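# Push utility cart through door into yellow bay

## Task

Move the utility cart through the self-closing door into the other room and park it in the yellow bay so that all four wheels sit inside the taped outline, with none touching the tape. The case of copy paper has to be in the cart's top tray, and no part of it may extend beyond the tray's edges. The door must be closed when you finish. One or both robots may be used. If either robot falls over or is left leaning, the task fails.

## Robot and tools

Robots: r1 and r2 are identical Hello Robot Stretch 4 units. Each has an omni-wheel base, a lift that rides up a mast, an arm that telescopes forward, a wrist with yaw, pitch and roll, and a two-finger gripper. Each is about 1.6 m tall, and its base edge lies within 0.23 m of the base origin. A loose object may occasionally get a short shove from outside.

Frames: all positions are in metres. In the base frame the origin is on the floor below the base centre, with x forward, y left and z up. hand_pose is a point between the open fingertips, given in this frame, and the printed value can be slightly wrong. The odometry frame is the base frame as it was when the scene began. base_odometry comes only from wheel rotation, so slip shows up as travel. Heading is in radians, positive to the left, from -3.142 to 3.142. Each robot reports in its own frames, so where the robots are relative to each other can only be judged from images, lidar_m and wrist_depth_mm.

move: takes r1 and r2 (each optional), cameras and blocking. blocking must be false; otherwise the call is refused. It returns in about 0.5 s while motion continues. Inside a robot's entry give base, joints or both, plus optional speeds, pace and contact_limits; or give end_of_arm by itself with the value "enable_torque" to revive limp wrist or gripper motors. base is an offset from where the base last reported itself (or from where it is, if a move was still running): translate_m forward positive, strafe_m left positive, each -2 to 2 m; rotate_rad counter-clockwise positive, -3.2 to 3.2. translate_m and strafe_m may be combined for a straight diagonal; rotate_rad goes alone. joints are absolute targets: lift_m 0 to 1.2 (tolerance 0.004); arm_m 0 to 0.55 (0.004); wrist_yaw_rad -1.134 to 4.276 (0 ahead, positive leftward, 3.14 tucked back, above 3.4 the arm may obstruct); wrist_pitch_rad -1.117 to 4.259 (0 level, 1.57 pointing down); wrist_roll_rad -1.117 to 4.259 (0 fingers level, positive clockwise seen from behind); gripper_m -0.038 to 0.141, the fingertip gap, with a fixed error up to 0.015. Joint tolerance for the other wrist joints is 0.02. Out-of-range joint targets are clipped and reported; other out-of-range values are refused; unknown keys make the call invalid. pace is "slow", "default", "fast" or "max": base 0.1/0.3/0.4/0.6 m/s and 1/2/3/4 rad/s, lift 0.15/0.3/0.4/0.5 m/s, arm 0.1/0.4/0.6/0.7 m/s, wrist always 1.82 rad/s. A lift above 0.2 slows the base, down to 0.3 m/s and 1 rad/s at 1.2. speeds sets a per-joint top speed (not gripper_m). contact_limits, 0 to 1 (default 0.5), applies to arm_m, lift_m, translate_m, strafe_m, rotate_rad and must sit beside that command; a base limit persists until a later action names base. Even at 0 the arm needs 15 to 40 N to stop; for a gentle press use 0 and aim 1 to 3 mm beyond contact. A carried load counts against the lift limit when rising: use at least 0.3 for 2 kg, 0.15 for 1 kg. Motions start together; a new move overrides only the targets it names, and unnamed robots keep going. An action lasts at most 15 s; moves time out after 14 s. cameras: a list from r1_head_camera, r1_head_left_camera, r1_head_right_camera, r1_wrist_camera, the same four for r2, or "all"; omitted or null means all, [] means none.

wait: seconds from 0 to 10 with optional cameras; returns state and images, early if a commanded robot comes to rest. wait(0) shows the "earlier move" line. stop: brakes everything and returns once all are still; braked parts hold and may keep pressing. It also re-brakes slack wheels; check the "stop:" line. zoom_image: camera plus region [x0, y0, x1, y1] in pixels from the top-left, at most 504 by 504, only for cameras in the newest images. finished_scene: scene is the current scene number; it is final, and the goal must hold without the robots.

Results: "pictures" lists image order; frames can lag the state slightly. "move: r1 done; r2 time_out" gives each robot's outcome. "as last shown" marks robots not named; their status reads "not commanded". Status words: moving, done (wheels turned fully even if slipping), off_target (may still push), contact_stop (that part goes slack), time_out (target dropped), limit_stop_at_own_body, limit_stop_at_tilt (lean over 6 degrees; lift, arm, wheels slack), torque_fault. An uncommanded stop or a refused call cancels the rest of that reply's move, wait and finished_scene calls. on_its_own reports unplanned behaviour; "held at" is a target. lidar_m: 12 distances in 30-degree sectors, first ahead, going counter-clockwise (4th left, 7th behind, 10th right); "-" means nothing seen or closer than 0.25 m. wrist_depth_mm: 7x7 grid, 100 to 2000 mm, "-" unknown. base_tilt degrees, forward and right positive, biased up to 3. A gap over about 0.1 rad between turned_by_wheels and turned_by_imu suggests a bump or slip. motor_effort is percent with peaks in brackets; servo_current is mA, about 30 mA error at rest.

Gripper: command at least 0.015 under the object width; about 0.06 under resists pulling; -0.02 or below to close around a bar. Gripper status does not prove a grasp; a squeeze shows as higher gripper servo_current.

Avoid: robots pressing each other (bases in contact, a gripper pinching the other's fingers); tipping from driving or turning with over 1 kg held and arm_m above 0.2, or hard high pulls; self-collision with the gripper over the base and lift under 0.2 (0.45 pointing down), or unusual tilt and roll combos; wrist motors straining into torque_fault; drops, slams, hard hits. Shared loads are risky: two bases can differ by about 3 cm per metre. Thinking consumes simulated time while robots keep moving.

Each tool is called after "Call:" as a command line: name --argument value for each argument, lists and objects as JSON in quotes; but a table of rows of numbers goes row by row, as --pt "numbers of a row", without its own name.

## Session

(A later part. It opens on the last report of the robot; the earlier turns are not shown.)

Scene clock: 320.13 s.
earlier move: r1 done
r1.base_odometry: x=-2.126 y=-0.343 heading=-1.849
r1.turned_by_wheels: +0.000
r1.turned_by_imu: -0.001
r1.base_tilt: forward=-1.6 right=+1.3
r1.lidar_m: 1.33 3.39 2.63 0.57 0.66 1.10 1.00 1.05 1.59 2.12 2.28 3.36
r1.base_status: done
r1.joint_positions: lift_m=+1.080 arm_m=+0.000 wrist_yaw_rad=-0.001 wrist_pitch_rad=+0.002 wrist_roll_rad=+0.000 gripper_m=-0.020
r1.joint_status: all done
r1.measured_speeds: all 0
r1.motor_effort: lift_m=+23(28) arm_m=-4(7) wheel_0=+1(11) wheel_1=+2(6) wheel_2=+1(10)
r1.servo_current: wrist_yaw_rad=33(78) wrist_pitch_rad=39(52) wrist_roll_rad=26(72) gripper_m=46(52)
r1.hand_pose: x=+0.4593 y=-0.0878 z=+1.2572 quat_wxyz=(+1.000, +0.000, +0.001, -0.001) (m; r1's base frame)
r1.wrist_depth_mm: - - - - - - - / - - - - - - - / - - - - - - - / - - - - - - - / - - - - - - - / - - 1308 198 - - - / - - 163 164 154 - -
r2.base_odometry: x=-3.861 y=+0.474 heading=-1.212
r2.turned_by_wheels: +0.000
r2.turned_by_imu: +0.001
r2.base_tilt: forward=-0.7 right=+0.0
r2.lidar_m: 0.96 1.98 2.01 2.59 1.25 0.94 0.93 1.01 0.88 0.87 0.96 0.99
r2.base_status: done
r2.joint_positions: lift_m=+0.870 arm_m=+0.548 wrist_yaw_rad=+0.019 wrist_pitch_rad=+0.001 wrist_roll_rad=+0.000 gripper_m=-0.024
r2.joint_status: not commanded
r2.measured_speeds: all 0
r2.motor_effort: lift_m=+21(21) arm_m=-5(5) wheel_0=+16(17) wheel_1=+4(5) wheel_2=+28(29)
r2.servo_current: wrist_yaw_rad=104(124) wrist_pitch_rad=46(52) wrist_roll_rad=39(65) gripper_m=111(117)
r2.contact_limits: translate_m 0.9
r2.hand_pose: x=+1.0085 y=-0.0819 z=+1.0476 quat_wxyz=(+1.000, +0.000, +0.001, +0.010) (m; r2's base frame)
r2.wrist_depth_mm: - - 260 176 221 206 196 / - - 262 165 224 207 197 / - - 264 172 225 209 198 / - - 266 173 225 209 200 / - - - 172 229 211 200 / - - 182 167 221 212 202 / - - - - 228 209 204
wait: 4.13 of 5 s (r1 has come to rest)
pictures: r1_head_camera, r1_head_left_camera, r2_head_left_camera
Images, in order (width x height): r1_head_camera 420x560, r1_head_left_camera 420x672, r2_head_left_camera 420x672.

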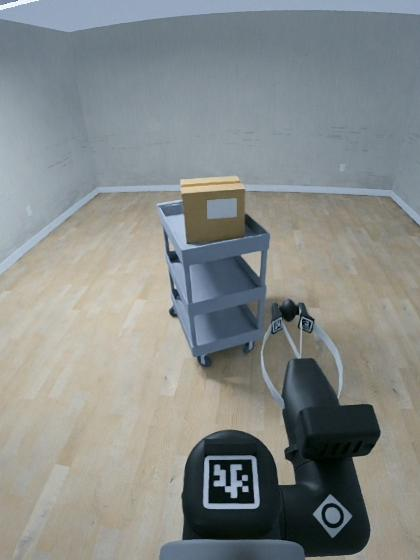

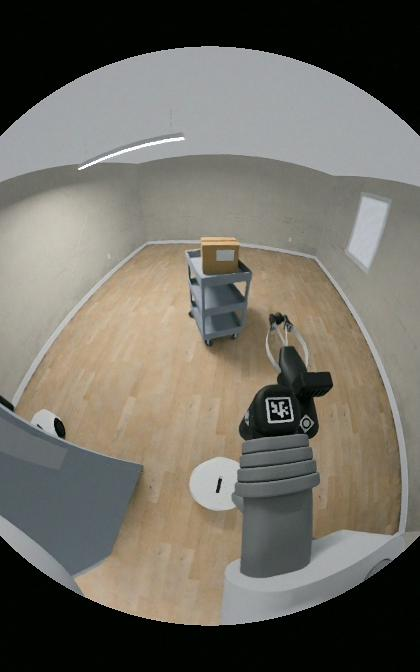

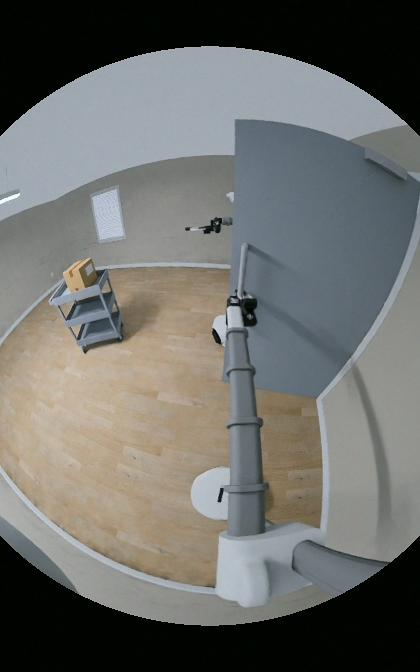

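Call:
move --r1 '{"base":{"translate_m":0.6}}' --blocking false --cameras '[]'

Call:
wait --seconds 5 --cameras '[]'

Call:
move --r1 '{"base":{"translate_m":0.3,"strafe_m":0.62}}' --blocking false --cameras '[]'

Call:
wait --seconds 5 --cameras '[]'

Call:
move --r1 '{"base":{"translate_m":1.78}}' --blocking false --cameras '[]'

Call:
wait --seconds 8 --cameras '["r1_head_right_camera"]'

Call:
move --r1 '{"base":{"rotate_rad":-2.72},"joints":{"gripper_m":0.12}}' --blocking false --cameras '[]'

Call:
wait --seconds 6 --cameras '["r1_head_camera","r1_head_left_camera"]'

Scene clock: 339.50 s.
move: r1 moving
r1.base_odometry: x=-2.135 y=-0.373 heading=-1.849
r1.turned_by_wheels: +0.000
r1.turned_by_imu: +0.000
r1.base_tilt: forward=-1.6 right=+1.3
r1.lidar_m: 1.31 3.37 2.63 0.59 0.67 1.10 1.03 1.09 1.66 2.11 2.28 3.39
r1.base_status: translate_m moving
r1.joint_positions: lift_m=+1.080 arm_m=+0.000 wrist_yaw_rad=-0.001 wrist_pitch_rad=+0.002 wrist_roll_rad=+0.000 gripper_m=-0.020
r1.joint_status: not commanded
r1.measured_speeds: translate_m=+0.121 strafe_m=-0.001 rotate_rad=+0.001 lift_m=+0.000 arm_m=+0.000 wrist_yaw_rad=+0.000 wrist_pitch_rad=+0.000 wrist_roll_rad=+0.000
r1.motor_effort: lift_m=+23(23) arm_m=-4(4) wheel_0=+6(7) wheel_1=+5(7) wheel_2=-9(9)
r1.servo_current: wrist_yaw_rad=46(59) wrist_pitch_rad=33(46) wrist_roll_rad=52(59) gripper_m=39(46)
r1.hand_pose: x=+0.4592 y=-0.0878 z=+1.2572 quat_wxyz=(+1.000, +0.000, +0.001, -0.001) (m; r1's base frame)
r1.wrist_depth_mm: - - - - - - - / - - - - - - - / - - - - - - - / - - - - - - - / - - - - - - - / - - 1255 198 - - - / - - 163 163 154 - -
r2: as last shown
r2.turned_by_imu: +0.000
r2.base_tilt: forward=-0.6 right=+0.0
r2.lidar_m: 0.93 1.96 2.03 2.62 1.22 0.96 0.93 1.03 0.87 0.86 0.96 0.99
r2.motor_effort: lift_m=+21(21) arm_m=-5(5) wheel_0=+16(17) wheel_1=+4(4) wheel_2=+28(29)
r2.servo_current: wrist_yaw_rad=117(124) wrist_pitch_rad=33(52) wrist_roll_rad=52(65) gripper_m=104(117)
r2.contact_limits: translate_m 0.9
r2.wrist_depth_mm: - - 259 176 222 206 196 / - - 262 165 223 208 197 / - - 264 173 225 209 198 / - - 266 172 225 210 200 / - - - 172 228 211 200 / - - 183 167 221 213 202 / - - - - 227 209 203
pictures: none
No camera images: "cameras" was empty.

Scene clock: 342.50 s.
earlier move: r1 done
r1.base_odometry: x=-2.291 y=-0.920 heading=-1.849
r1.turned_by_wheels: +0.000
r1.turned_by_imu: +0.000
r1.base_tilt: forward=-1.6 right=+1.3
r1.lidar_m: 0.74 0.84 2.60 1.56 0.77 0.90 1.58 1.70 2.23 2.19 2.37 3.50
r1.base_status: done
r1.joint_positions: lift_m=+1.080 arm_m=+0.000 wrist_yaw_rad=-0.001 wrist_pitch_rad=+0.002 wrist_roll_rad=+0.000 gripper_m=-0.020
r1.joint_status: not commanded
r1.measured_speeds: all 0
r1.motor_effort: lift_m=+23(23) arm_m=-4(4) wheel_0=+3(8) wheel_1=+2(8) wheel_2=+0(10)
r1.servo_current: wrist_yaw_rad=59(65) wrist_pitch_rad=39(52) wrist_roll_rad=39(78) gripper_m=46(46)
r1.hand_pose: x=+0.4592 y=-0.0878 z=+1.2572 quat_wxyz=(+1.000, +0.000, +0.001, -0.001) (m; r1's base frame)
r1.wrist_depth_mm: - - - - - - - / - - - - - - - / - - - - - - - / - - - - - - - / - - - - - - - / - - 732 198 - - - / - 1042 180 183 154 - -
r2.base_odometry: x=-3.861 y=+0.474 heading=-1.212
r2.turned_by_wheels: +0.000
r2.turned_by_imu: +0.000
r2.base_tilt: forward=-0.6 right=+0.1
r2.lidar_m: 0.97 1.55 2.05 2.63 1.21 0.96 0.94 1.03 0.89 0.88 0.95 1.00
r2.base_status: not commanded
r2.joint_positions: lift_m=+0.870 arm_m=+0.548 wrist_yaw_rad=+0.019 wrist_pitch_rad=+0.001 wrist_roll_rad=+0.000 gripper_m=-0.024
r2.joint_status: not commanded
r2.measured_speeds: all 0
r2.on_its_own: wrist_yaw_rad is at rest, and its servo_current (124 mA) is outside its rest range (0 to 104 mA)
r2.motor_effort: lift_m=+21(21) arm_m=-5(5) wheel_0=+16(17) wheel_1=+4(5) wheel_2=+28(29)
r2.servo_current: wrist_yaw_rad=124(124) wrist_pitch_rad=39(52) wrist_roll_rad=52(65) gripper_m=111(117)
r2.contact_limits: translate_m 0.9
r2.hand_pose: x=+1.0085 y=-0.0819 z=+1.0476 quat_wxyz=(+1.000, +0.000, +0.001, +0.010) (m; r2's base frame)
r2.wrist_depth_mm: - - 257 176 221 206 196 / - 931 260 165 223 207 198 / - - 264 172 225 208 198 / - - 265 172 226 210 200 / - - 1042 172 228 211 201 / - - 182 167 222 213 202 / - - - - 227 209 203
wait: 3.00 of 5 s (r1 has come to rest)
pictures: none
No camera images: "cameras" was empty.

Scene clock: 343.00 s.
move: r1 moving
r1.base_odometry: x=-2.267 y=-0.941 heading=-1.849
r1.turned_by_wheels: +0.000
r1.turned_by_imu: +0.000
r1.base_tilt: forward=-1.6 right=+1.2
r1.lidar_m: 0.73 1.09 2.56 1.54 0.76 0.83 1.61 1.72 2.25 2.21 2.37 0.88
r1.base_status: translate_m moving; strafe_m moving
r1.joint_positions: lift_m=+1.080 arm_m=+0.000 wrist_yaw_rad=-0.001 wrist_pitch_rad=+0.002 wrist_roll_rad=+0.000 gripper_m=-0.020
r1.joint_status: not commanded
r1.measured_speeds: translate_m=+0.053 strafe_m=+0.110 rotate_rad=+0.003 lift_m=+0.000 arm_m=+0.000 wrist_yaw_rad=+0.000 wrist_pitch_rad=+0.000 wrist_roll_rad=+0.000
r1.motor_effort: lift_m=+23(23) arm_m=-4(4) wheel_0=-7(8) wheel_1=+10(10) wheel_2=-5(6)
r1.servo_current: wrist_yaw_rad=52(65) wrist_pitch_rad=39(52) wrist_roll_rad=59(59) gripper_m=39(52)
r1.hand_pose: x=+0.4592 y=-0.0878 z=+1.2572 quat_wxyz=(+1.000, +0.000, +0.001, -0.001) (m; r1's base frame)
r1.wrist_depth_mm: - - - - - - - / - - - - - - - / - - - - - - - / - - - - - - - / - - - - - - - / - - 723 199 - - - / - - 179 163 154 - -
r2.base_odometry: x=-3.861 y=+0.474 heading=-1.212
r2.turned_by_wheels: +0.000
r2.turned_by_imu: +0.000
r2.base_tilt: forward=-0.6 right=+0.0
r2.lidar_m: 0.95 1.53 2.05 2.60 1.20 0.94 0.94 1.02 0.91 0.87 0.96 1.01
r2.base_status: not commanded
r2.joint_positions: lift_m=+0.870 arm_m=+0.548 wrist_yaw_rad=+0.019 wrist_pitch_rad=+0.001 wrist_roll_rad=+0.000 gripper_m=-0.024
r2.joint_status: not commanded
r2.measured_speeds: all 0
r2.motor_effort: lift_m=+21(21) arm_m=-5(5) wheel_0=+17(17) wheel_1=+4(4) wheel_2=+29(29)
r2.servo_current: wrist_yaw_rad=104(124) wrist_pitch_rad=39(46) wrist_roll_rad=46(52) gripper_m=104(111)
r2.contact_limits: translate_m 0.9
r2.hand_pose: x=+1.0085 y=-0.0819 z=+1.0476 quat_wxyz=(+1.000, +0.000, +0.001, +0.010) (m; r2's base frame)
r2.wrist_depth_mm: - - 258 176 221 206 196 / - 917 262 164 224 207 198 / - - 263 173 225 209 199 / - - 265 172 226 209 200 / - - - 172 228 212 201 / - - 182 167 221 212 203 / - - - - 227 209 203
pictures: none
No camera images: "cameras" was empty.

Scene clock: 346.30 s.
earlier move: r1 done
r1.base_odometry: x=-1.777 y=-1.379 heading=-1.849
r1.turned_by_wheels: +0.000
r1.turned_by_imu: +0.004
r1.base_tilt: forward=-1.6 right=+1.2
r1.lidar_m: 0.94 2.45 1.93 1.91 1.05 0.82 0.77 2.05 2.87 2.84 0.69 0.61
r1.base_status: done
r1.joint_positions: lift_m=+1.080 arm_m=+0.000 wrist_yaw_rad=-0.001 wrist_pitch_rad=+0.002 wrist_roll_rad=+0.000 gripper_m=-0.020
r1.joint_status: not commanded
r1.measured_speeds: all 0
r1.motor_effort: lift_m=+23(24) arm_m=-4(5) wheel_0=-3(10) wheel_1=+0(11) wheel_2=-2(6)
r1.servo_current: wrist_yaw_rad=52(85) wrist_pitch_rad=52(52) wrist_roll_rad=46(72) gripper_m=46(52)
r1.hand_pose: x=+0.4592 y=-0.0878 z=+1.2572 quat_wxyz=(+1.000, +0.000, +0.001, -0.001) (m; r1's base frame)
r1.wrist_depth_mm: - - - - - - - / - - - - - - - / - - - - - - - / - - - - - - - / - - - - - - - / - - - 199 - - - / - - 180 183 154 591 530
r2.base_odometry: x=-3.861 y=+0.474 heading=-1.212
r2.turned_by_wheels: +0.000
r2.turned_by_imu: +0.000
r2.base_tilt: forward=-0.6 right=+0.0
r2.lidar_m: 0.96 1.14 1.27 2.61 1.24 0.96 0.94 1.01 0.88 0.88 0.91 1.01
r2.base_status: not commanded
r2.joint_positions: lift_m=+0.870 arm_m=+0.548 wrist_yaw_rad=+0.019 wrist_pitch_rad=+0.001 wrist_roll_rad=+0.000 gripper_m=-0.024
r2.joint_status: not commanded
r2.measured_speeds: all 0
r2.on_its_own: wrist_yaw_rad is at rest, and its servo_current (111 mA) is outside its rest range (0 to 104 mA)
r2.motor_effort: lift_m=+21(21) arm_m=-5(5) wheel_0=+16(17) wheel_1=+4(5) wheel_2=+29(29)
r2.servo_current: wrist_yaw_rad=111(130) wrist_pitch_rad=39(52) wrist_roll_rad=52(65) gripper_m=111(117)
r2.contact_limits: translate_m 0.9
r2.hand_pose: x=+1.0085 y=-0.0819 z=+1.0476 quat_wxyz=(+1.000, +0.000, +0.001, +0.010) (m; r2's base frame)
r2.wrist_depth_mm: - - 258 176 222 207 196 / - - 263 165 224 207 198 / - - 263 172 225 208 198 / - - 267 173 226 210 200 / - - - 172 228 211 201 / - - 182 167 221 212 202 / - - - - 229 209 203
wait: 3.30 of 5 s (r1 has come to rest)
pictures: none
No camera images: "cameras" was empty.

Scene clock: 346.80 s.
move: r1 moving
r1.base_odometry: x=-1.786 y=-1.409 heading=-1.849
r1.turned_by_wheels: +0.000
r1.turned_by_imu: +0.000
r1.base_tilt: forward=-1.6 right=+1.3
r1.lidar_m: 0.97 2.46 1.92 1.89 1.14 0.85 0.82 2.08 2.89 2.83 0.58 0.59
r1.base_status: translate_m moving
r1.joint_positions: lift_m=+1.080 arm_m=+0.000 wrist_yaw_rad=-0.001 wrist_pitch_rad=+0.002 wrist_roll_rad=+0.000 gripper_m=-0.020
r1.joint_status: not commanded
r1.measured_speeds: translate_m=+0.122 strafe_m=+0.001 rotate_rad=+0.001 lift_m=+0.000 arm_m=+0.000 wrist_yaw_rad=+0.000 wrist_pitch_rad=+0.000 wrist_roll_rad=+0.000
r1.motor_effort: lift_m=+23(23) arm_m=-4(4) wheel_0=+5(8) wheel_1=+3(6) wheel_2=-8(9)
r1.servo_current: wrist_yaw_rad=52(65) wrist_pitch_rad=39(52) wrist_roll_rad=52(65) gripper_m=46(46)
r1.hand_pose: x=+0.4592 y=-0.0878 z=+1.2572 quat_wxyz=(+1.000, +0.000, +0.001, -0.001) (m; r1's base frame)
r1.wrist_depth_mm: - - - - - - - / - - - - - - - / - - - - - - - / - - - - - - - / - - - - - - - / - - - 198 - - - / - - 179 183 154 569 549
r2.base_odometry: x=-3.861 y=+0.474 heading=-1.212
r2.turned_by_wheels: +0.000
r2.turned_by_imu: +0.000
r2.base_tilt: forward=-0.6 right=+0.0
r2.lidar_m: 0.94 1.15 1.23 2.63 1.23 0.95 0.94 1.04 0.90 0.86 0.94 1.00
r2.base_status: not commanded
r2.joint_positions: lift_m=+0.870 arm_m=+0.548 wrist_yaw_rad=+0.019 wrist_pitch_rad=+0.001 wrist_roll_rad=+0.000 gripper_m=-0.024
r2.joint_status: not commanded
r2.measured_speeds: all 0
r2.motor_effort: lift_m=+21(21) arm_m=-5(5) wheel_0=+16(17) wheel_1=+4(4) wheel_2=+28(29)
r2.servo_current: wrist_yaw_rad=117(117) wrist_pitch_rad=46(46) wrist_roll_rad=52(59) gripper_m=111(111)
r2.contact_limits: translate_m 0.9
r2.hand_pose: x=+1.0085 y=-0.0819 z=+1.0476 quat_wxyz=(+1.000, +0.000, +0.001, +0.010) (m; r2's base frame)
r2.wrist_depth_mm: - - 259 176 220 206 196 / - - 262 165 224 208 198 / - - 263 172 224 209 199 / - - 265 172 226 210 200 / - - - 172 228 211 201 / - - 182 167 222 213 202 / - - - - 229 209 204
pictures: none
No camera images: "cameras" was empty.

Scene clock: 353.73 s.
earlier move: r1 done
r1.base_odometry: x=-2.266 y=-3.090 heading=-1.849
r1.turned_by_wheels: +0.000
r1.turned_by_imu: +0.000
r1.base_tilt: forward=-1.6 right=+1.3
r1.lidar_m: 2.22 2.21 1.73 1.69 1.86 2.56 3.56 0.69 0.75 3.03 2.88 2.23
r1.base_status: done
r1.joint_positions: lift_m=+1.080 arm_m=+0.000 wrist_yaw_rad=-0.001 wrist_pitch_rad=+0.002 wrist_roll_rad=+0.000 gripper_m=-0.020
r1.joint_status: not commanded
r1.measured_speeds: all 0
r1.motor_effort: lift_m=+23(23) arm_m=-4(4) wheel_0=+1(10) wheel_1=+2(8) wheel_2=+0(10)
r1.servo_current: wrist_yaw_rad=39(72) wrist_pitch_rad=39(59) wrist_roll_rad=46(72) gripper_m=46(52)
r1.hand_pose: x=+0.4592 y=-0.0878 z=+1.2573 quat_wxyz=(+1.000, +0.000, +0.001, -0.001) (m; r1's base frame)
r1.wrist_depth_mm: - - - - - - - / - - - - - - - / - - - - - - - / - - - - - - - / - - - - - - - / - - - 198 170 - - / - - 180 183 144 - -
r2.base_odometry: x=-3.861 y=+0.474 heading=-1.212
r2.turned_by_wheels: +0.000
r2.turned_by_imu: +0.001
r2.base_tilt: forward=-0.6 right=+0.1
r2.lidar_m: 0.94 1.96 2.04 2.62 1.18 0.97 0.94 1.02 0.88 0.87 0.93 1.02
r2.base_status: not commanded
r2.joint_positions: lift_m=+0.870 arm_m=+0.548 wrist_yaw_rad=+0.019 wrist_pitch_rad=+0.001 wrist_roll_rad=+0.000 gripper_m=-0.024
r2.joint_status: not commanded
r2.measured_speeds: all 0
r2.on_its_own: wrist_yaw_rad is at rest, and its servo_current (111 mA) is outside its rest range (0 to 104 mA)
r2.motor_effort: lift_m=+21(21) arm_m=-5(5) wheel_0=+17(17) wheel_1=+4(5) wheel_2=+28(29)
r2.servo_current: wrist_yaw_rad=111(124) wrist_pitch_rad=39(46) wrist_roll_rad=52(72) gripper_m=104(117)
r2.contact_limits: translate_m 0.9
r2.hand_pose: x=+1.0085 y=-0.0819 z=+1.0476 quat_wxyz=(+1.000, +0.000, +0.001, +0.010) (m; r2's base frame)
r2.wrist_depth_mm: - - 260 176 222 206 196 / - - 260 165 224 208 197 / - - 265 173 224 209 199 / - - 265 172 226 209 200 / - - - 172 228 211 201 / - - 182 167 221 213 202 / - - - - 227 210 202
wait: 6.93 of 8 s (r1 has come to rest)
pictures: r1_head_right_camera
Images, in order (width x height): r1_head_right_camera 420x672.

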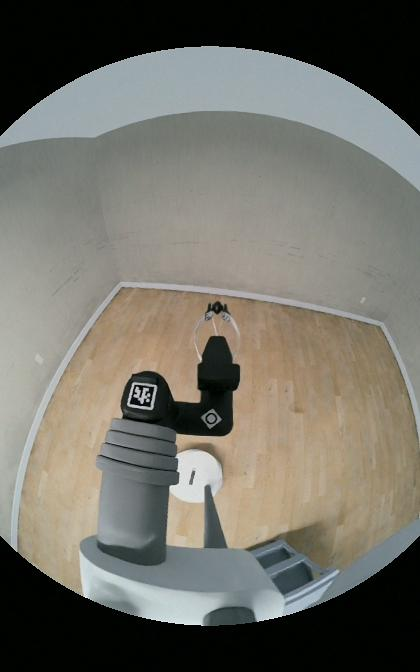

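Scene clock: 354.23 s.
move: r1 moving
r1.base_odometry: x=-2.266 y=-3.090 heading=-2.021
r1.turned_by_wheels: -0.172
r1.turned_by_imu: -0.173
r1.base_tilt: forward=-1.6 right=+1.3
r1.lidar_m: 2.23 2.28 1.80 1.71 1.75 2.35 2.56 0.70 0.72 3.00 3.09 2.35
r1.base_status: rotate_rad moving
r1.joint_positions: lift_m=+1.080 arm_m=+0.000 wrist_yaw_rad=-0.001 wrist_pitch_rad=+0.002 wrist_roll_rad=+0.000 gripper_m=+0.005
r1.joint_status: gripper_m moving
r1.measured_speeds: translate_m=+0.000 strafe_m=-0.001 rotate_rad=-0.668 lift_m=+0.000 arm_m=+0.000 wrist_yaw_rad=+0.000 wrist_pitch_rad=+0.000 wrist_roll_rad=+0.000
r1.motor_effort: lift_m=+23(23) arm_m=-4(4) wheel_0=+6(8) wheel_1=+7(8) wheel_2=+7(7)
r1.servo_current: wrist_yaw_rad=46(65) wrist_pitch_rad=46(46) wrist_roll_rad=52(59) gripper_m=78(85)
r1.hand_pose: x=+0.4592 y=-0.0878 z=+1.2573 quat_wxyz=(+1.000, +0.000, +0.001, -0.001) (m; r1's base frame)
r1.wrist_depth_mm: - - - - - - - / - - - - - - - / - - - - - - - / - - - - - - - / - - - - - - - / - - - 203 183 - - / - - 187 183 156 - -
r2.base_odometry: x=-3.861 y=+0.474 heading=-1.212
r2.turned_by_wheels: +0.000
r2.turned_by_imu: +0.000
r2.base_tilt: forward=-0.6 right=+0.0
r2.lidar_m: 0.95 1.97 2.05 2.61 1.25 0.95 0.92 1.04 0.90 0.86 0.96 1.00
r2.base_status: not commanded
r2.joint_positions: lift_m=+0.870 arm_m=+0.548 wrist_yaw_rad=+0.019 wrist_pitch_rad=+0.001 wrist_roll_rad=+0.000 gripper_m=-0.024
r2.joint_status: not commanded
r2.measured_speeds: all 0
r2.motor_effort: lift_m=+21(21) arm_m=-5(5) wheel_0=+16(17) wheel_1=+4(4) wheel_2=+29(29)
r2.servo_current: wrist_yaw_rad=117(117) wrist_pitch_rad=39(46) wrist_roll_rad=46(52) gripper_m=104(111)
r2.contact_limits: translate_m 0.9
r2.hand_pose: x=+1.0085 y=-0.0819 z=+1.0476 quat_wxyz=(+1.000, +0.000, +0.001, +0.010) (m; r2's base frame)
r2.wrist_depth_mm: - - 260 176 222 207 196 / - - 262 165 223 208 198 / - - 264 173 226 209 198 / - - 265 172 225 210 200 / - - - 172 227 211 201 / - - 182 167 221 212 202 / - - - - 228 209 203
pictures: none
No camera images: "cameras" was empty.

Scene clock: 357.03 s.
earlier move: r1 done
r1.base_odometry: x=-2.266 y=-3.090 heading=+1.714
r1.turned_by_wheels: -2.548
r1.turned_by_imu: -2.561
r1.base_tilt: forward=-1.6 right=+1.2
r1.lidar_m: 0.69 0.74 2.95 3.08 2.30 2.21 2.31 1.78 1.73 1.80 2.52 2.51
r1.base_status: done
r1.joint_positions: lift_m=+1.080 arm_m=+0.000 wrist_yaw_rad=-0.001 wrist_pitch_rad=+0.002 wrist_roll_rad=+0.000 gripper_m=+0.120
r1.joint_status: all done
r1.measured_speeds: all 0
r1.motor_effort: lift_m=+23(23) arm_m=-4(4) wheel_0=+2(10) wheel_1=+2(8) wheel_2=+1(7)
r1.servo_current: wrist_yaw_rad=46(72) wrist_pitch_rad=46(52) wrist_roll_rad=59(65) gripper_m=46(98)
r1.hand_pose: x=+0.4592 y=-0.0878 z=+1.2573 quat_wxyz=(+1.000, +0.000, +0.001, -0.001) (m; r1's base frame)
r1.wrist_depth_mm: - - - - - - - / - - - - - - - / - - - - - - - / - - - - - - - / - - - - - - - / - - 778 - 213 - - / - 798 759 144 - - -
r2.base_odometry: x=-3.861 y=+0.474 heading=-1.212
r2.turned_by_wheels: +0.000
r2.turned_by_imu: +0.000
r2.base_tilt: forward=-0.7 right=+0.0
r2.lidar_m: 0.94 1.96 2.03 2.59 1.25 0.96 0.94 1.02 0.87 0.87 0.93 0.99
r2.base_status: not commanded
r2.joint_positions: lift_m=+0.870 arm_m=+0.548 wrist_yaw_rad=+0.019 wrist_pitch_rad=+0.001 wrist_roll_rad=+0.000 gripper_m=-0.024
r2.joint_status: not commanded
r2.measured_speeds: all 0
r2.motor_effort: lift_m=+21(21) arm_m=-5(5) wheel_0=+17(17) wheel_1=+4(5) wheel_2=+29(29)
r2.servo_current: wrist_yaw_rad=104(124) wrist_pitch_rad=39(46) wrist_roll_rad=46(65) gripper_m=111(117)
r2.contact_limits: translate_m 0.9
r2.hand_pose: x=+1.0085 y=-0.0819 z=+1.0476 quat_wxyz=(+1.000, +0.000, +0.001, +0.010) (m; r2's base frame)
r2.wrist_depth_mm: - - 260 176 222 206 196 / - - 263 165 224 208 198 / - - 264 173 225 209 199 / - - 266 172 226 209 200 / - - - 172 229 212 201 / - - 182 167 221 213 202 / - - - - 228 209 203
wait: 2.80 of 6 s (r1 has come to rest)
pictures: r1_head_camera, r1_head_left_camera
Images, in order (width x height): r1_head_camera 420x560, r1_head_left_camera 420x672.

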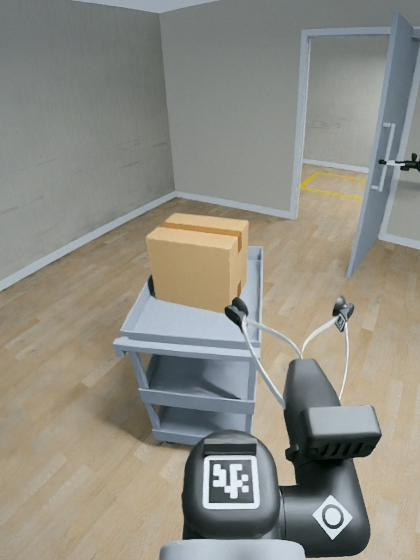

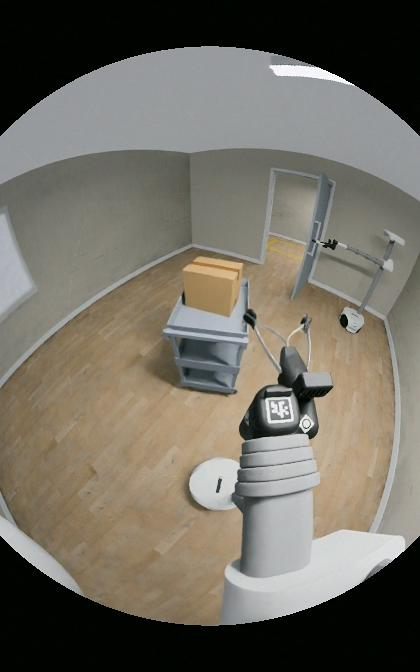

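Call:
move --r1 '{"base":{"translate_m":0.18,"strafe_m":0.09},"joints":{"arm_m":0.24,"wrist_pitch_rad":1.564,"wrist_roll_rad":1.7,"gripper_m":0.13}}' --blocking false --cameras '[]'

Call:
wait --seconds 1.4 --cameras '[]'

Call:
wait --seconds 1.5 --cameras '["r1_head_camera","r1_wrist_camera"]'

Scene clock: 373.87 s.
move: r1 moving
r1.base_odometry: x=-2.286 y=-3.061 heading=+1.715
r1.turned_by_wheels: +0.000
r1.turned_by_imu: +0.000
r1.base_tilt: forward=-1.6 right=+1.3
r1.lidar_m: 0.64 0.72 2.93 3.11 2.31 2.23 2.37 1.81 1.77 1.85 2.55 2.50
r1.base_status: translate_m moving; strafe_m moving
r1.joint_positions: lift_m=+1.080 arm_m=+0.051 wrist_yaw_rad=-0.001 wrist_pitch_rad=+0.583 wrist_roll_rad=+0.582 gripper_m=+0.129
r1.joint_status: arm_m moving; wrist_pitch_rad moving; wrist_roll_rad moving; gripper_m moving
r1.measured_speeds: translate_m=+0.122 strafe_m=+0.062 rotate_rad=-0.005 lift_m=+0.000 arm_m=+0.195 wrist_yaw_rad=+0.000 wrist_pitch_rad=+1.819 wrist_roll_rad=+1.820
r1.motor_effort: lift_m=+23(23) arm_m=+5(8) wheel_0=+3(6) wheel_1=+8(10) wheel_2=-8(9)
r1.servo_current: wrist_yaw_rad=52(59) wrist_pitch_rad=65(72) wrist_roll_rad=91(111) gripper_m=52(59)
r1.hand_pose: x=+0.4623 y=-0.0877 z=+1.0991 quat_wxyz=(+0.918, +0.275, +0.275, -0.083) (m; r1's base frame)
r1.wrist_depth_mm: - - - - - - - / - - - - - - - / - - 759 - - - 1756 / - 732 723 - - 1708 1499 / - 788 788 778 1708 1576 1308 / - 210 176 549 210 202 1229 / - 559 - 141 1255 1182 1098
r2: as last shown
r2.base_tilt: forward=-0.7 right=+0.1
r2.lidar_m: 0.94 1.98 2.05 2.62 1.23 0.96 0.92 1.02 0.90 0.87 0.95 1.00
r2.motor_effort: lift_m=+21(21) arm_m=-5(5) wheel_0=+16(17) wheel_1=+4(4) wheel_2=+28(29)
r2.servo_current: wrist_yaw_rad=104(117) wrist_pitch_rad=39(46) wrist_roll_rad=46(59) gripper_m=111(111)
r2.contact_limits: translate_m 0.9
r2.wrist_depth_mm: - - 260 176 221 206 196 / - - 260 165 224 208 198 / - - 264 173 225 208 198 / - - 266 172 226 209 200 / - - - 172 227 211 201 / - - 182 167 221 213 202 / - - - - 229 209 202
pictures: none
No camera images: "cameras" was empty.

Scene clock: 375.27 s.
earlier move: r1 moving
r1.base_odometry: x=-2.381 y=-2.925 heading=+1.715
r1.turned_by_wheels: +0.000
r1.turned_by_imu: +0.000
r1.base_tilt: forward=-1.6 right=+1.3
r1.lidar_m: 0.51 0.57 2.82 2.96 2.43 2.32 2.44 1.96 1.90 2.00 2.52 0.55
r1.base_status: translate_m moving; strafe_m moving
r1.joint_positions: lift_m=+1.080 arm_m=+0.240 wrist_yaw_rad=-0.001 wrist_pitch_rad=+1.561 wrist_roll_rad=+1.698 gripper_m=+0.130
r1.joint_status: all done
r1.measured_speeds: all 0
r1.motor_effort: lift_m=+23(23) arm_m=+4(8) wheel_0=+2(7) wheel_1=+0(10) wheel_2=+2(9)
r1.servo_current: wrist_yaw_rad=65(65) wrist_pitch_rad=46(85) wrist_roll_rad=39(111) gripper_m=46(59)
r1.hand_pose: x=+0.4134 y=-0.0874 z=+0.9695 quat_wxyz=(+0.469, +0.534, +0.465, -0.529) (m; r1's base frame)
r1.wrist_depth_mm: 1205 1182 1160 1160 1160 1205 1182 / 1205 1160 1205 1182 1160 1182 1182 / 1182 1160 1182 1205 1182 1160 1205 / 397 340 1182 1160 1060 960 1160 / 399 325 1182 1182 976 991 1205 / 399 193 683 1205 1205 202 1182 / 399 - 691 146 1182 1205 1182
r2.base_odometry: x=-3.861 y=+0.474 heading=-1.212
r2.turned_by_wheels: +0.000
r2.turned_by_imu: +0.000
r2.base_tilt: forward=-0.6 right=+0.0
r2.lidar_m: 0.95 1.94 2.05 2.57 1.21 0.96 0.93 1.03 0.87 0.85 0.94 1.02
r2.base_status: not commanded
r2.joint_positions: lift_m=+0.870 arm_m=+0.548 wrist_yaw_rad=+0.019 wrist_pitch_rad=+0.001 wrist_roll_rad=+0.000 gripper_m=-0.024
r2.joint_status: not commanded
r2.measured_speeds: all 0
r2.on_its_own: wrist_yaw_rad is at rest, and its servo_current (117 mA) is outside its rest range (0 to 104 mA)
r2.motor_effort: lift_m=+21(21) arm_m=-4(5) wheel_0=+16(17) wheel_1=+4(5) wheel_2=+29(29)
r2.servo_current: wrist_yaw_rad=117(130) wrist_pitch_rad=33(46) wrist_roll_rad=46(59) gripper_m=111(111)
r2.contact_limits: translate_m 0.9
r2.hand_pose: x=+1.0085 y=-0.0819 z=+1.0476 quat_wxyz=(+1.000, +0.000, +0.001, +0.010) (m; r2's base frame)
r2.wrist_depth_mm: - - 260 176 222 207 196 / - - 262 165 223 208 198 / - - 265 172 225 209 198 / - - 264 172 226 210 200 / - - - 172 228 211 201 / - - 182 167 221 211 202 / - - - - 228 209 203
wait: 1.40 s; no rest
pictures: none
No camera images: "cameras" was empty.

Scene clock: 375.37 s.
earlier move: r1 done
r1.base_odometry: x=-2.381 y=-2.925 heading=+1.715
r1.turned_by_wheels: +0.000
r1.turned_by_imu: +0.000
r1.base_tilt: forward=-1.6 right=+1.3
r1.lidar_m: 0.51 0.56 2.81 2.97 2.41 2.33 2.44 1.96 1.89 1.98 2.51 0.55
r1.base_status: done
r1.joint_positions: lift_m=+1.080 arm_m=+0.240 wrist_yaw_rad=-0.001 wrist_pitch_rad=+1.561 wrist_roll_rad=+1.698 gripper_m=+0.130
r1.joint_status: all done
r1.measured_speeds: all 0
r1.motor_effort: lift_m=+23(23) arm_m=+4(8) wheel_0=+3(7) wheel_1=+1(10) wheel_2=+1(9)
r1.servo_current: wrist_yaw_rad=39(65) wrist_pitch_rad=46(85) wrist_roll_rad=33(111) gripper_m=39(59)
r1.hand_pose: x=+0.4134 y=-0.0874 z=+0.9695 quat_wxyz=(+0.469, +0.534, +0.465, -0.529) (m; r1's base frame)
r1.wrist_depth_mm: 1182 1205 1160 1182 1160 1182 1182 / 1182 1182 1205 1182 1182 1205 1160 / 1182 1182 1182 1182 1160 1182 1182 / 399 340 1182 1182 1042 960 1182 / 399 329 1160 1205 1008 976 1160 / 399 193 683 1160 1182 202 1182 / 397 - 676 147 1182 1182 1182
r2.base_odometry: x=-3.861 y=+0.474 heading=-1.212
r2.turned_by_wheels: +0.000
r2.turned_by_imu: +0.000
r2.base_tilt: forward=-0.6 right=+0.0
r2.lidar_m: 0.96 1.96 2.05 2.60 1.21 0.96 0.94 1.03 0.89 0.85 0.95 1.00
r2.base_status: not commanded
r2.joint_positions: lift_m=+0.870 arm_m=+0.548 wrist_yaw_rad=+0.019 wrist_pitch_rad=+0.001 wrist_roll_rad=+0.000 gripper_m=-0.024
r2.joint_status: not commanded
r2.measured_speeds: all 0
r2.motor_effort: lift_m=+21(21) arm_m=-5(5) wheel_0=+16(17) wheel_1=+4(5) wheel_2=+29(29)
r2.servo_current: wrist_yaw_rad=98(130) wrist_pitch_rad=46(46) wrist_roll_rad=39(59) gripper_m=104(111)
r2.contact_limits: translate_m 0.9
r2.hand_pose: x=+1.0085 y=-0.0819 z=+1.0476 quat_wxyz=(+1.000, +0.000, +0.001, +0.010) (m; r2's base frame)
r2.wrist_depth_mm: - - 259 176 222 206 196 / - - 262 165 224 207 197 / - - 264 173 224 208 198 / - - 265 172 227 210 200 / - - - 172 227 211 201 / - - 182 167 221 212 203 / - - - - 228 209 203
wait: 0.10 of 1.5 s (r1 has come to rest)
pictures: r1_head_camera, r1_wrist_camera
Images, in order (width x height): r1_head_camera 420x560, r1_wrist_camera 616x392.

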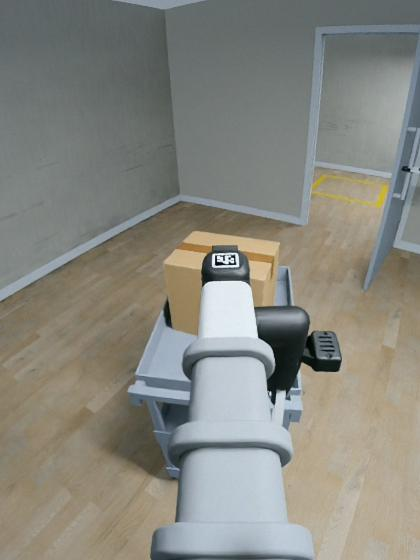

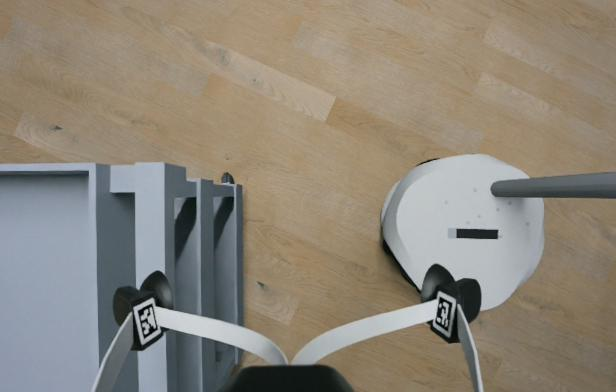

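Call:
move --r1 '{"base":{"translate_m":0.157,"strafe_m":0.11},"pace":"slow"}' --blocking false --cameras '[]'

Call:
wait --seconds 4 --cameras '["r1_wrist_camera"]'

Scene clock: 380.27 s.
move: r1 moving
r1.base_odometry: x=-2.390 y=-2.915 heading=+1.715
r1.turned_by_wheels: +0.000
r1.turned_by_imu: +0.000
r1.base_tilt: forward=-1.6 right=+1.3
r1.lidar_m: 0.49 0.58 2.79 2.95 2.41 2.34 2.48 1.98 1.91 2.01 2.54 0.53
r1.base_status: translate_m moving; strafe_m moving
r1.joint_positions: lift_m=+1.080 arm_m=+0.240 wrist_yaw_rad=-0.001 wrist_pitch_rad=+1.561 wrist_roll_rad=+1.698 gripper_m=+0.130
r1.joint_status: not commanded
r1.measured_speeds: translate_m=+0.044 strafe_m=+0.031 rotate_rad=+0.001 lift_m=+0.000 arm_m=+0.000 wrist_yaw_rad=+0.000 wrist_pitch_rad=+0.000 wrist_roll_rad=+0.000
r1.motor_effort: lift_m=+23(23) arm_m=+4(5) wheel_0=-6(6) wheel_1=+8(8) wheel_2=-4(6)
r1.servo_current: wrist_yaw_rad=46(72) wrist_pitch_rad=46(46) wrist_roll_rad=39(65) gripper_m=46(46)
r1.hand_pose: x=+0.4134 y=-0.0874 z=+0.9695 quat_wxyz=(+0.469, +0.533, +0.465, -0.529) (m; r1's base frame)
r1.wrist_depth_mm: 1160 1205 1205 1182 1182 1182 1160 / 1182 1205 1182 1182 1138 1138 1182 / 1182 1205 1182 1160 1205 1160 1182 / 397 402 904 1205 1042 976 1205 / 399 399 654 1160 1025 976 1182 / 399 204 184 1160 1182 201 1182 / 399 327 345 146 1182 1205 1160
r2: as last shown
r2.lidar_m: 0.96 1.98 2.06 2.63 1.25 0.96 0.95 1.04 0.89 0.86 0.93 1.02
r2.motor_effort: lift_m=+21(21) arm_m=-4(5) wheel_0=+16(17) wheel_1=+4(5) wheel_2=+29(29)
r2.servo_current: wrist_yaw_rad=104(124) wrist_pitch_rad=39(46) wrist_roll_rad=52(59) gripper_m=98(117)
r2.contact_limits: translate_m 0.9
r2.wrist_depth_mm: - - 260 176 221 206 196 / - - 262 164 223 208 197 / - - 264 172 224 208 198 / - - 266 172 226 210 199 / - - - 172 227 211 201 / - - 183 167 220 213 202 / - - - - 229 209 202
pictures: none
No camera images: "cameras" was empty.

Scene clock: 382.87 s.
earlier move: r1 done
r1.base_odometry: x=-2.512 y=-2.785 heading=+1.714
r1.turned_by_wheels: +0.000
r1.turned_by_imu: +0.000
r1.base_tilt: forward=-1.6 right=+1.3
r1.lidar_m: 0.38 0.40 2.63 2.78 2.49 2.41 2.53 2.15 2.04 2.16 2.43 0.39
r1.base_status: done
r1.joint_positions: lift_m=+1.080 arm_m=+0.240 wrist_yaw_rad=-0.001 wrist_pitch_rad=+1.562 wrist_roll_rad=+1.698 gripper_m=+0.130
r1.joint_status: not commanded
r1.measured_speeds: all 0
r1.motor_effort: lift_m=+23(23) arm_m=+4(5) wheel_0=-4(7) wheel_1=+2(8) wheel_2=-1(7)
r1.servo_current: wrist_yaw_rad=52(72) wrist_pitch_rad=33(52) wrist_roll_rad=39(72) gripper_m=39(52)
r1.hand_pose: x=+0.4134 y=-0.0874 z=+0.9695 quat_wxyz=(+0.469, +0.533, +0.465, -0.529) (m; r1's base frame)
r1.wrist_depth_mm: - - 1182 1182 1160 1182 1205 / 397 392 397 - 1160 1205 1160 / 399 397 394 1182 1205 1182 1160 / 366 399 397 1182 1042 960 1160 / 382 399 397 654 991 960 1160 / 402 211 399 647 1182 201 1182 / 397 394 399 142 1182 1160 1205
r2.base_odometry: x=-3.861 y=+0.474 heading=-1.212
r2.turned_by_wheels: +0.000
r2.turned_by_imu: +0.000
r2.base_tilt: forward=-0.6 right=+0.1
r2.lidar_m: 0.95 1.97 2.07 2.64 1.23 0.98 0.94 1.01 0.89 0.85 0.97 1.01
r2.base_status: not commanded
r2.joint_positions: lift_m=+0.870 arm_m=+0.548 wrist_yaw_rad=+0.019 wrist_pitch_rad=+0.001 wrist_roll_rad=+0.000 gripper_m=-0.024
r2.joint_status: not commanded
r2.measured_speeds: all 0
r2.on_its_own: wrist_yaw_rad is at rest, and its servo_current (111 mA) is outside its rest range (0 to 104 mA)
r2.motor_effort: lift_m=+21(21) arm_m=-5(5) wheel_0=+16(17) wheel_1=+4(5) wheel_2=+28(29)
r2.servo_current: wrist_yaw_rad=111(124) wrist_pitch_rad=39(46) wrist_roll_rad=59(65) gripper_m=104(117)
r2.contact_limits: translate_m 0.9
r2.hand_pose: x=+1.0085 y=-0.0819 z=+1.0476 quat_wxyz=(+1.000, +0.000, +0.001, +0.010) (m; r2's base frame)
r2.wrist_depth_mm: - - 259 176 222 206 196 / - - 262 165 224 207 197 / - - 263 173 225 209 199 / - - 267 172 227 210 199 / - - - 172 228 212 201 / - - 182 167 222 213 202 / - - - - 228 208 203
wait: 2.60 of 4 s (r1 has come to rest)
pictures: r1_wrist_camera
Images, in order (width x height): r1_wrist_camera 616x392.

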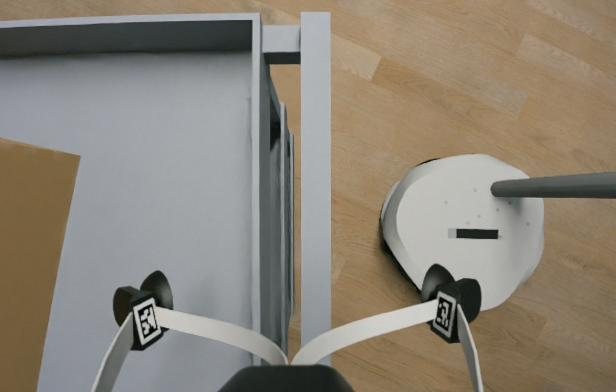

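Call:
move --r1 '{"base":{"translate_m":0.008},"joints":{"lift_m":0.927},"pace":"slow"}' --blocking false --cameras '[]'

Call:
wait --seconds 3 --cameras '[]'

Call:
move --r1 '{"joints":{"gripper_m":0.015}}' --blocking false --cameras '[]'

Call:
wait --seconds 2.5 --cameras '["r1_wrist_camera","r1_head_camera"]'

Scene clock: 388.57 s.
move: r1 moving
r1.base_odometry: x=-2.513 y=-2.778 heading=+1.715
r1.turned_by_wheels: +0.000
r1.turned_by_imu: +0.000
r1.base_tilt: forward=-1.6 right=+1.3
r1.lidar_m: 0.36 0.40 2.64 2.77 2.48 2.41 2.51 2.15 2.08 2.18 2.48 0.38
r1.base_status: translate_m moving
r1.joint_positions: lift_m=+1.055 arm_m=+0.240 wrist_yaw_rad=-0.001 wrist_pitch_rad=+1.562 wrist_roll_rad=+1.698 gripper_m=+0.130
r1.joint_status: lift_m moving
r1.measured_speeds: translate_m=+0.008 strafe_m=+0.000 rotate_rad=+0.000 lift_m=-0.097 arm_m=+0.000 wrist_yaw_rad=+0.000 wrist_pitch_rad=+0.000 wrist_roll_rad=+0.000
r1.motor_effort: lift_m=+11(22) arm_m=+4(4) wheel_0=+3(5) wheel_1=+3(4) wheel_2=-2(6)
r1.servo_current: wrist_yaw_rad=46(72) wrist_pitch_rad=39(46) wrist_roll_rad=72(72) gripper_m=46(46)
r1.hand_pose: x=+0.4134 y=-0.0874 z=+0.9450 quat_wxyz=(+0.469, +0.533, +0.465, -0.529) (m; r1's base frame)
r1.wrist_depth_mm: - - 379 332 1160 1160 1138 / 375 377 375 1160 1138 1160 1138 / 377 375 375 946 1160 1160 1160 / 353 375 377 946 976 946 1138 / 373 375 377 931 976 946 1138 / 377 211 375 946 211 202 1160 / 375 377 373 141 1160 1160 1160
r2.base_odometry: x=-3.861 y=+0.474 heading=-1.212
r2.turned_by_wheels: +0.000
r2.turned_by_imu: +0.000
r2.base_tilt: forward=-0.7 right=+0.1
r2.lidar_m: 0.94 1.96 2.07 2.62 1.22 0.95 0.93 1.04 0.90 0.86 0.97 1.00
r2.base_status: not commanded
r2.joint_positions: lift_m=+0.870 arm_m=+0.548 wrist_yaw_rad=+0.019 wrist_pitch_rad=+0.001 wrist_roll_rad=+0.000 gripper_m=-0.024
r2.joint_status: not commanded
r2.measured_speeds: all 0
r2.motor_effort: lift_m=+21(21) arm_m=-5(5) wheel_0=+16(17) wheel_1=+4(5) wheel_2=+29(29)
r2.servo_current: wrist_yaw_rad=111(111) wrist_pitch_rad=39(46) wrist_roll_rad=46(59) gripper_m=111(117)
r2.contact_limits: translate_m 0.9
r2.hand_pose: x=+1.0085 y=-0.0819 z=+1.0476 quat_wxyz=(+1.000, +0.000, +0.001, +0.010) (m; r2's base frame)
r2.wrist_depth_mm: - - 259 176 222 206 196 / - - 262 164 223 207 197 / - - 265 172 224 209 199 / - - 265 173 226 211 200 / - - - 172 228 211 200 / - - 182 167 222 213 202 / - - - - 228 209 202
pictures: none
No camera images: "cameras" was empty.

Scene clock: 390.13 s.
earlier move: r1 done
r1.base_odometry: x=-2.513 y=-2.777 heading=+1.715
r1.turned_by_wheels: +0.000
r1.turned_by_imu: +0.000
r1.base_tilt: forward=-1.6 right=+1.3
r1.lidar_m: 0.38 0.40 2.62 2.74 2.50 2.40 2.53 2.14 2.05 2.19 2.46 0.41
r1.base_status: done
r1.joint_positions: lift_m=+0.928 arm_m=+0.240 wrist_yaw_rad=-0.001 wrist_pitch_rad=+1.562 wrist_roll_rad=+1.698 gripper_m=+0.130
r1.joint_status: all done
r1.measured_speeds: all 0
r1.motor_effort: lift_m=+12(22) arm_m=+4(5) wheel_0=+3(5) wheel_1=+2(4) wheel_2=-1(6)
r1.servo_current: wrist_yaw_rad=65(72) wrist_pitch_rad=33(46) wrist_roll_rad=52(72) gripper_m=33(52)
r1.hand_pose: x=+0.4134 y=-0.0874 z=+0.8173 quat_wxyz=(+0.469, +0.533, +0.465, -0.529) (m; r1's base frame)
r1.wrist_depth_mm: 245 245 245 1025 1042 1008 1042 / 245 245 247 1025 1025 1042 1025 / 246 246 245 1025 1025 1025 1042 / 246 246 245 1025 842 820 809 / 245 246 245 1025 820 820 820 / 246 210 246 500 189 201 1025 / 247 246 244 142 1025 1042 1042
r2.base_odometry: x=-3.861 y=+0.474 heading=-1.212
r2.turned_by_wheels: +0.000
r2.turned_by_imu: +0.000
r2.base_tilt: forward=-0.6 right=+0.1
r2.lidar_m: 0.97 1.97 2.07 2.59 1.25 0.96 0.94 1.03 0.87 0.86 0.95 1.01
r2.base_status: not commanded
r2.joint_positions: lift_m=+0.870 arm_m=+0.548 wrist_yaw_rad=+0.019 wrist_pitch_rad=+0.001 wrist_roll_rad=+0.000 gripper_m=-0.024
r2.joint_status: not commanded
r2.measured_speeds: all 0
r2.on_its_own: wrist_yaw_rad is at rest, and its servo_current (117 mA) is outside its rest range (0 to 104 mA)
r2.motor_effort: lift_m=+21(21) arm_m=-5(5) wheel_0=+16(17) wheel_1=+4(5) wheel_2=+29(29)
r2.servo_current: wrist_yaw_rad=117(124) wrist_pitch_rad=39(46) wrist_roll_rad=46(59) gripper_m=104(117)
r2.contact_limits: translate_m 0.9
r2.hand_pose: x=+1.0085 y=-0.0819 z=+1.0476 quat_wxyz=(+1.000, +0.000, +0.001, +0.010) (m; r2's base frame)
r2.wrist_depth_mm: - - 259 176 222 206 196 / - - 262 165 223 208 198 / - - 264 172 225 209 199 / - - 266 172 227 209 200 / - - - 172 228 211 201 / - - 182 167 222 213 202 / - - - - 228 209 203
wait: 1.57 of 3 s (r1 has come to rest)
pictures: none
No camera images: "cameras" was empty.

Scene clock: 390.63 s.
move: r1 moving
r1.base_odometry: x=-2.513 y=-2.777 heading=+1.715
r1.turned_by_wheels: +0.000
r1.turned_by_imu: +0.000
r1.base_tilt: forward=-1.6 right=+1.3
r1.lidar_m: 0.38 0.42 2.63 2.76 2.49 2.38 2.54 2.16 2.08 2.20 2.46 0.40
r1.base_status: not commanded
r1.joint_positions: lift_m=+0.928 arm_m=+0.240 wrist_yaw_rad=-0.001 wrist_pitch_rad=+1.562 wrist_roll_rad=+1.698 gripper_m=+0.117
r1.joint_status: gripper_m moving
r1.measured_speeds: all 0
r1.motor_effort: lift_m=+12(12) arm_m=+4(4) wheel_0=+2(3) wheel_1=+2(3) wheel_2=-1(1)
r1.servo_current: wrist_yaw_rad=52(65) wrist_pitch_rad=39(46) wrist_roll_rad=46(59) gripper_m=72(78)
r1.hand_pose: x=+0.4134 y=-0.0874 z=+0.8173 quat_wxyz=(+0.469, +0.533, +0.465, -0.529) (m; r1's base frame)
r1.wrist_depth_mm: 244 246 246 1042 1025 1025 1025 / 245 245 244 1025 1025 1025 1025 / 246 244 244 1042 1008 1025 1042 / 245 246 246 1042 820 831 820 / 247 246 245 1025 820 809 820 / 246 244 245 504 191 820 1042 / 246 246 246 139 1025 1025 1042
r2.base_odometry: x=-3.861 y=+0.474 heading=-1.212
r2.turned_by_wheels: +0.000
r2.turned_by_imu: +0.000
r2.base_tilt: forward=-0.6 right=+0.1
r2.lidar_m: 0.96 1.97 2.05 2.58 1.22 0.93 0.94 1.01 0.87 0.86 0.96 1.00
r2.base_status: not commanded
r2.joint_positions: lift_m=+0.870 arm_m=+0.548 wrist_yaw_rad=+0.019 wrist_pitch_rad=+0.001 wrist_roll_rad=+0.000 gripper_m=-0.024
r2.joint_status: not commanded
r2.measured_speeds: all 0
r2.motor_effort: lift_m=+21(21) arm_m=-5(5) wheel_0=+17(17) wheel_1=+4(4) wheel_2=+29(29)
r2.servo_current: wrist_yaw_rad=111(117) wrist_pitch_rad=46(46) wrist_roll_rad=46(52) gripper_m=111(111)
r2.contact_limits: translate_m 0.9
r2.hand_pose: x=+1.0085 y=-0.0819 z=+1.0476 quat_wxyz=(+1.000, +0.000, +0.001, +0.010) (m; r2's base frame)
r2.wrist_depth_mm: - - 260 176 222 206 195 / - - 262 165 224 207 197 / - - 263 172 224 208 198 / - - 266 172 227 210 200 / - - - 172 229 211 200 / - - 182 167 222 213 202 / - - - - 228 209 203
pictures: none
No camera images: "cameras" was empty.

Scene clock: 392.17 s.
earlier move: r1 done
r1.base_odometry: x=-2.513 y=-2.777 heading=+1.715
r1.turned_by_wheels: +0.000
r1.turned_by_imu: +0.000
r1.base_tilt: forward=-1.6 right=+1.3
r1.lidar_m: 0.37 0.40 2.63 2.73 2.49 2.40 2.56 2.11 2.07 2.18 2.48 0.40
r1.base_status: not commanded
r1.joint_positions: lift_m=+0.927 arm_m=+0.240 wrist_yaw_rad=-0.001 wrist_pitch_rad=+1.561 wrist_roll_rad=+1.698 gripper_m=+0.016
r1.joint_status: all done
r1.measured_speeds: all 0
r1.motor_effort: lift_m=+15(15) arm_m=+2(5) wheel_0=+2(3) wheel_1=+2(3) wheel_2=+0(1)
r1.servo_current: wrist_yaw_rad=46(65) wrist_pitch_rad=39(52) wrist_roll_rad=52(72) gripper_m=78(150)
r1.hand_pose: x=+0.4136 y=-0.0874 z=+0.8171 quat_wxyz=(+0.469, +0.534, +0.465, -0.528) (m; r1's base frame)
r1.wrist_depth_mm: 243 244 244 1025 1008 1025 1025 / 246 247 216 1042 1025 1025 1025 / 245 243 244 1042 1042 1025 1025 / 245 244 245 842 831 809 820 / 246 245 244 820 831 820 820 / 246 245 195 809 181 831 1025 / 246 164 245 128 1008 149 1025
r2.base_odometry: x=-3.861 y=+0.474 heading=-1.212
r2.turned_by_wheels: +0.000
r2.turned_by_imu: +0.000
r2.base_tilt: forward=-0.7 right=+0.0
r2.lidar_m: 0.94 1.96 2.05 2.62 1.22 0.94 0.96 1.04 0.89 0.87 0.96 1.00
r2.base_status: not commanded
r2.joint_positions: lift_m=+0.870 arm_m=+0.548 wrist_yaw_rad=+0.019 wrist_pitch_rad=+0.001 wrist_roll_rad=+0.000 gripper_m=-0.024
r2.joint_status: not commanded
r2.measured_speeds: all 0
r2.motor_effort: lift_m=+21(21) arm_m=-5(5) wheel_0=+16(17) wheel_1=+4(5) wheel_2=+28(29)
r2.servo_current: wrist_yaw_rad=104(124) wrist_pitch_rad=46(46) wrist_roll_rad=46(52) gripper_m=111(111)
r2.contact_limits: translate_m 0.9
r2.hand_pose: x=+1.0085 y=-0.0819 z=+1.0476 quat_wxyz=(+1.000, +0.000, +0.001, +0.010) (m; r2's base frame)
r2.wrist_depth_mm: - - 262 176 223 206 196 / - - 262 165 224 207 197 / - - 263 172 225 209 198 / - - 267 172 226 210 200 / - - - 172 228 212 200 / - - 182 167 222 213 202 / - - - - 229 210 202
wait: 1.53 of 2.5 s (r1 has come to rest)
pictures: r1_head_camera, r1_wrist_camera
Images, in order (width x height): r1_head_camera 420x560, r1_wrist_camera 616x392.

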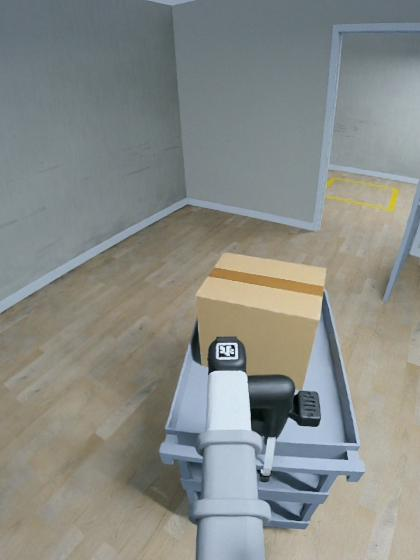

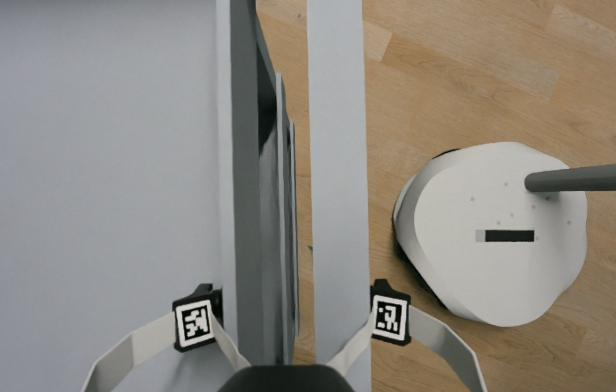

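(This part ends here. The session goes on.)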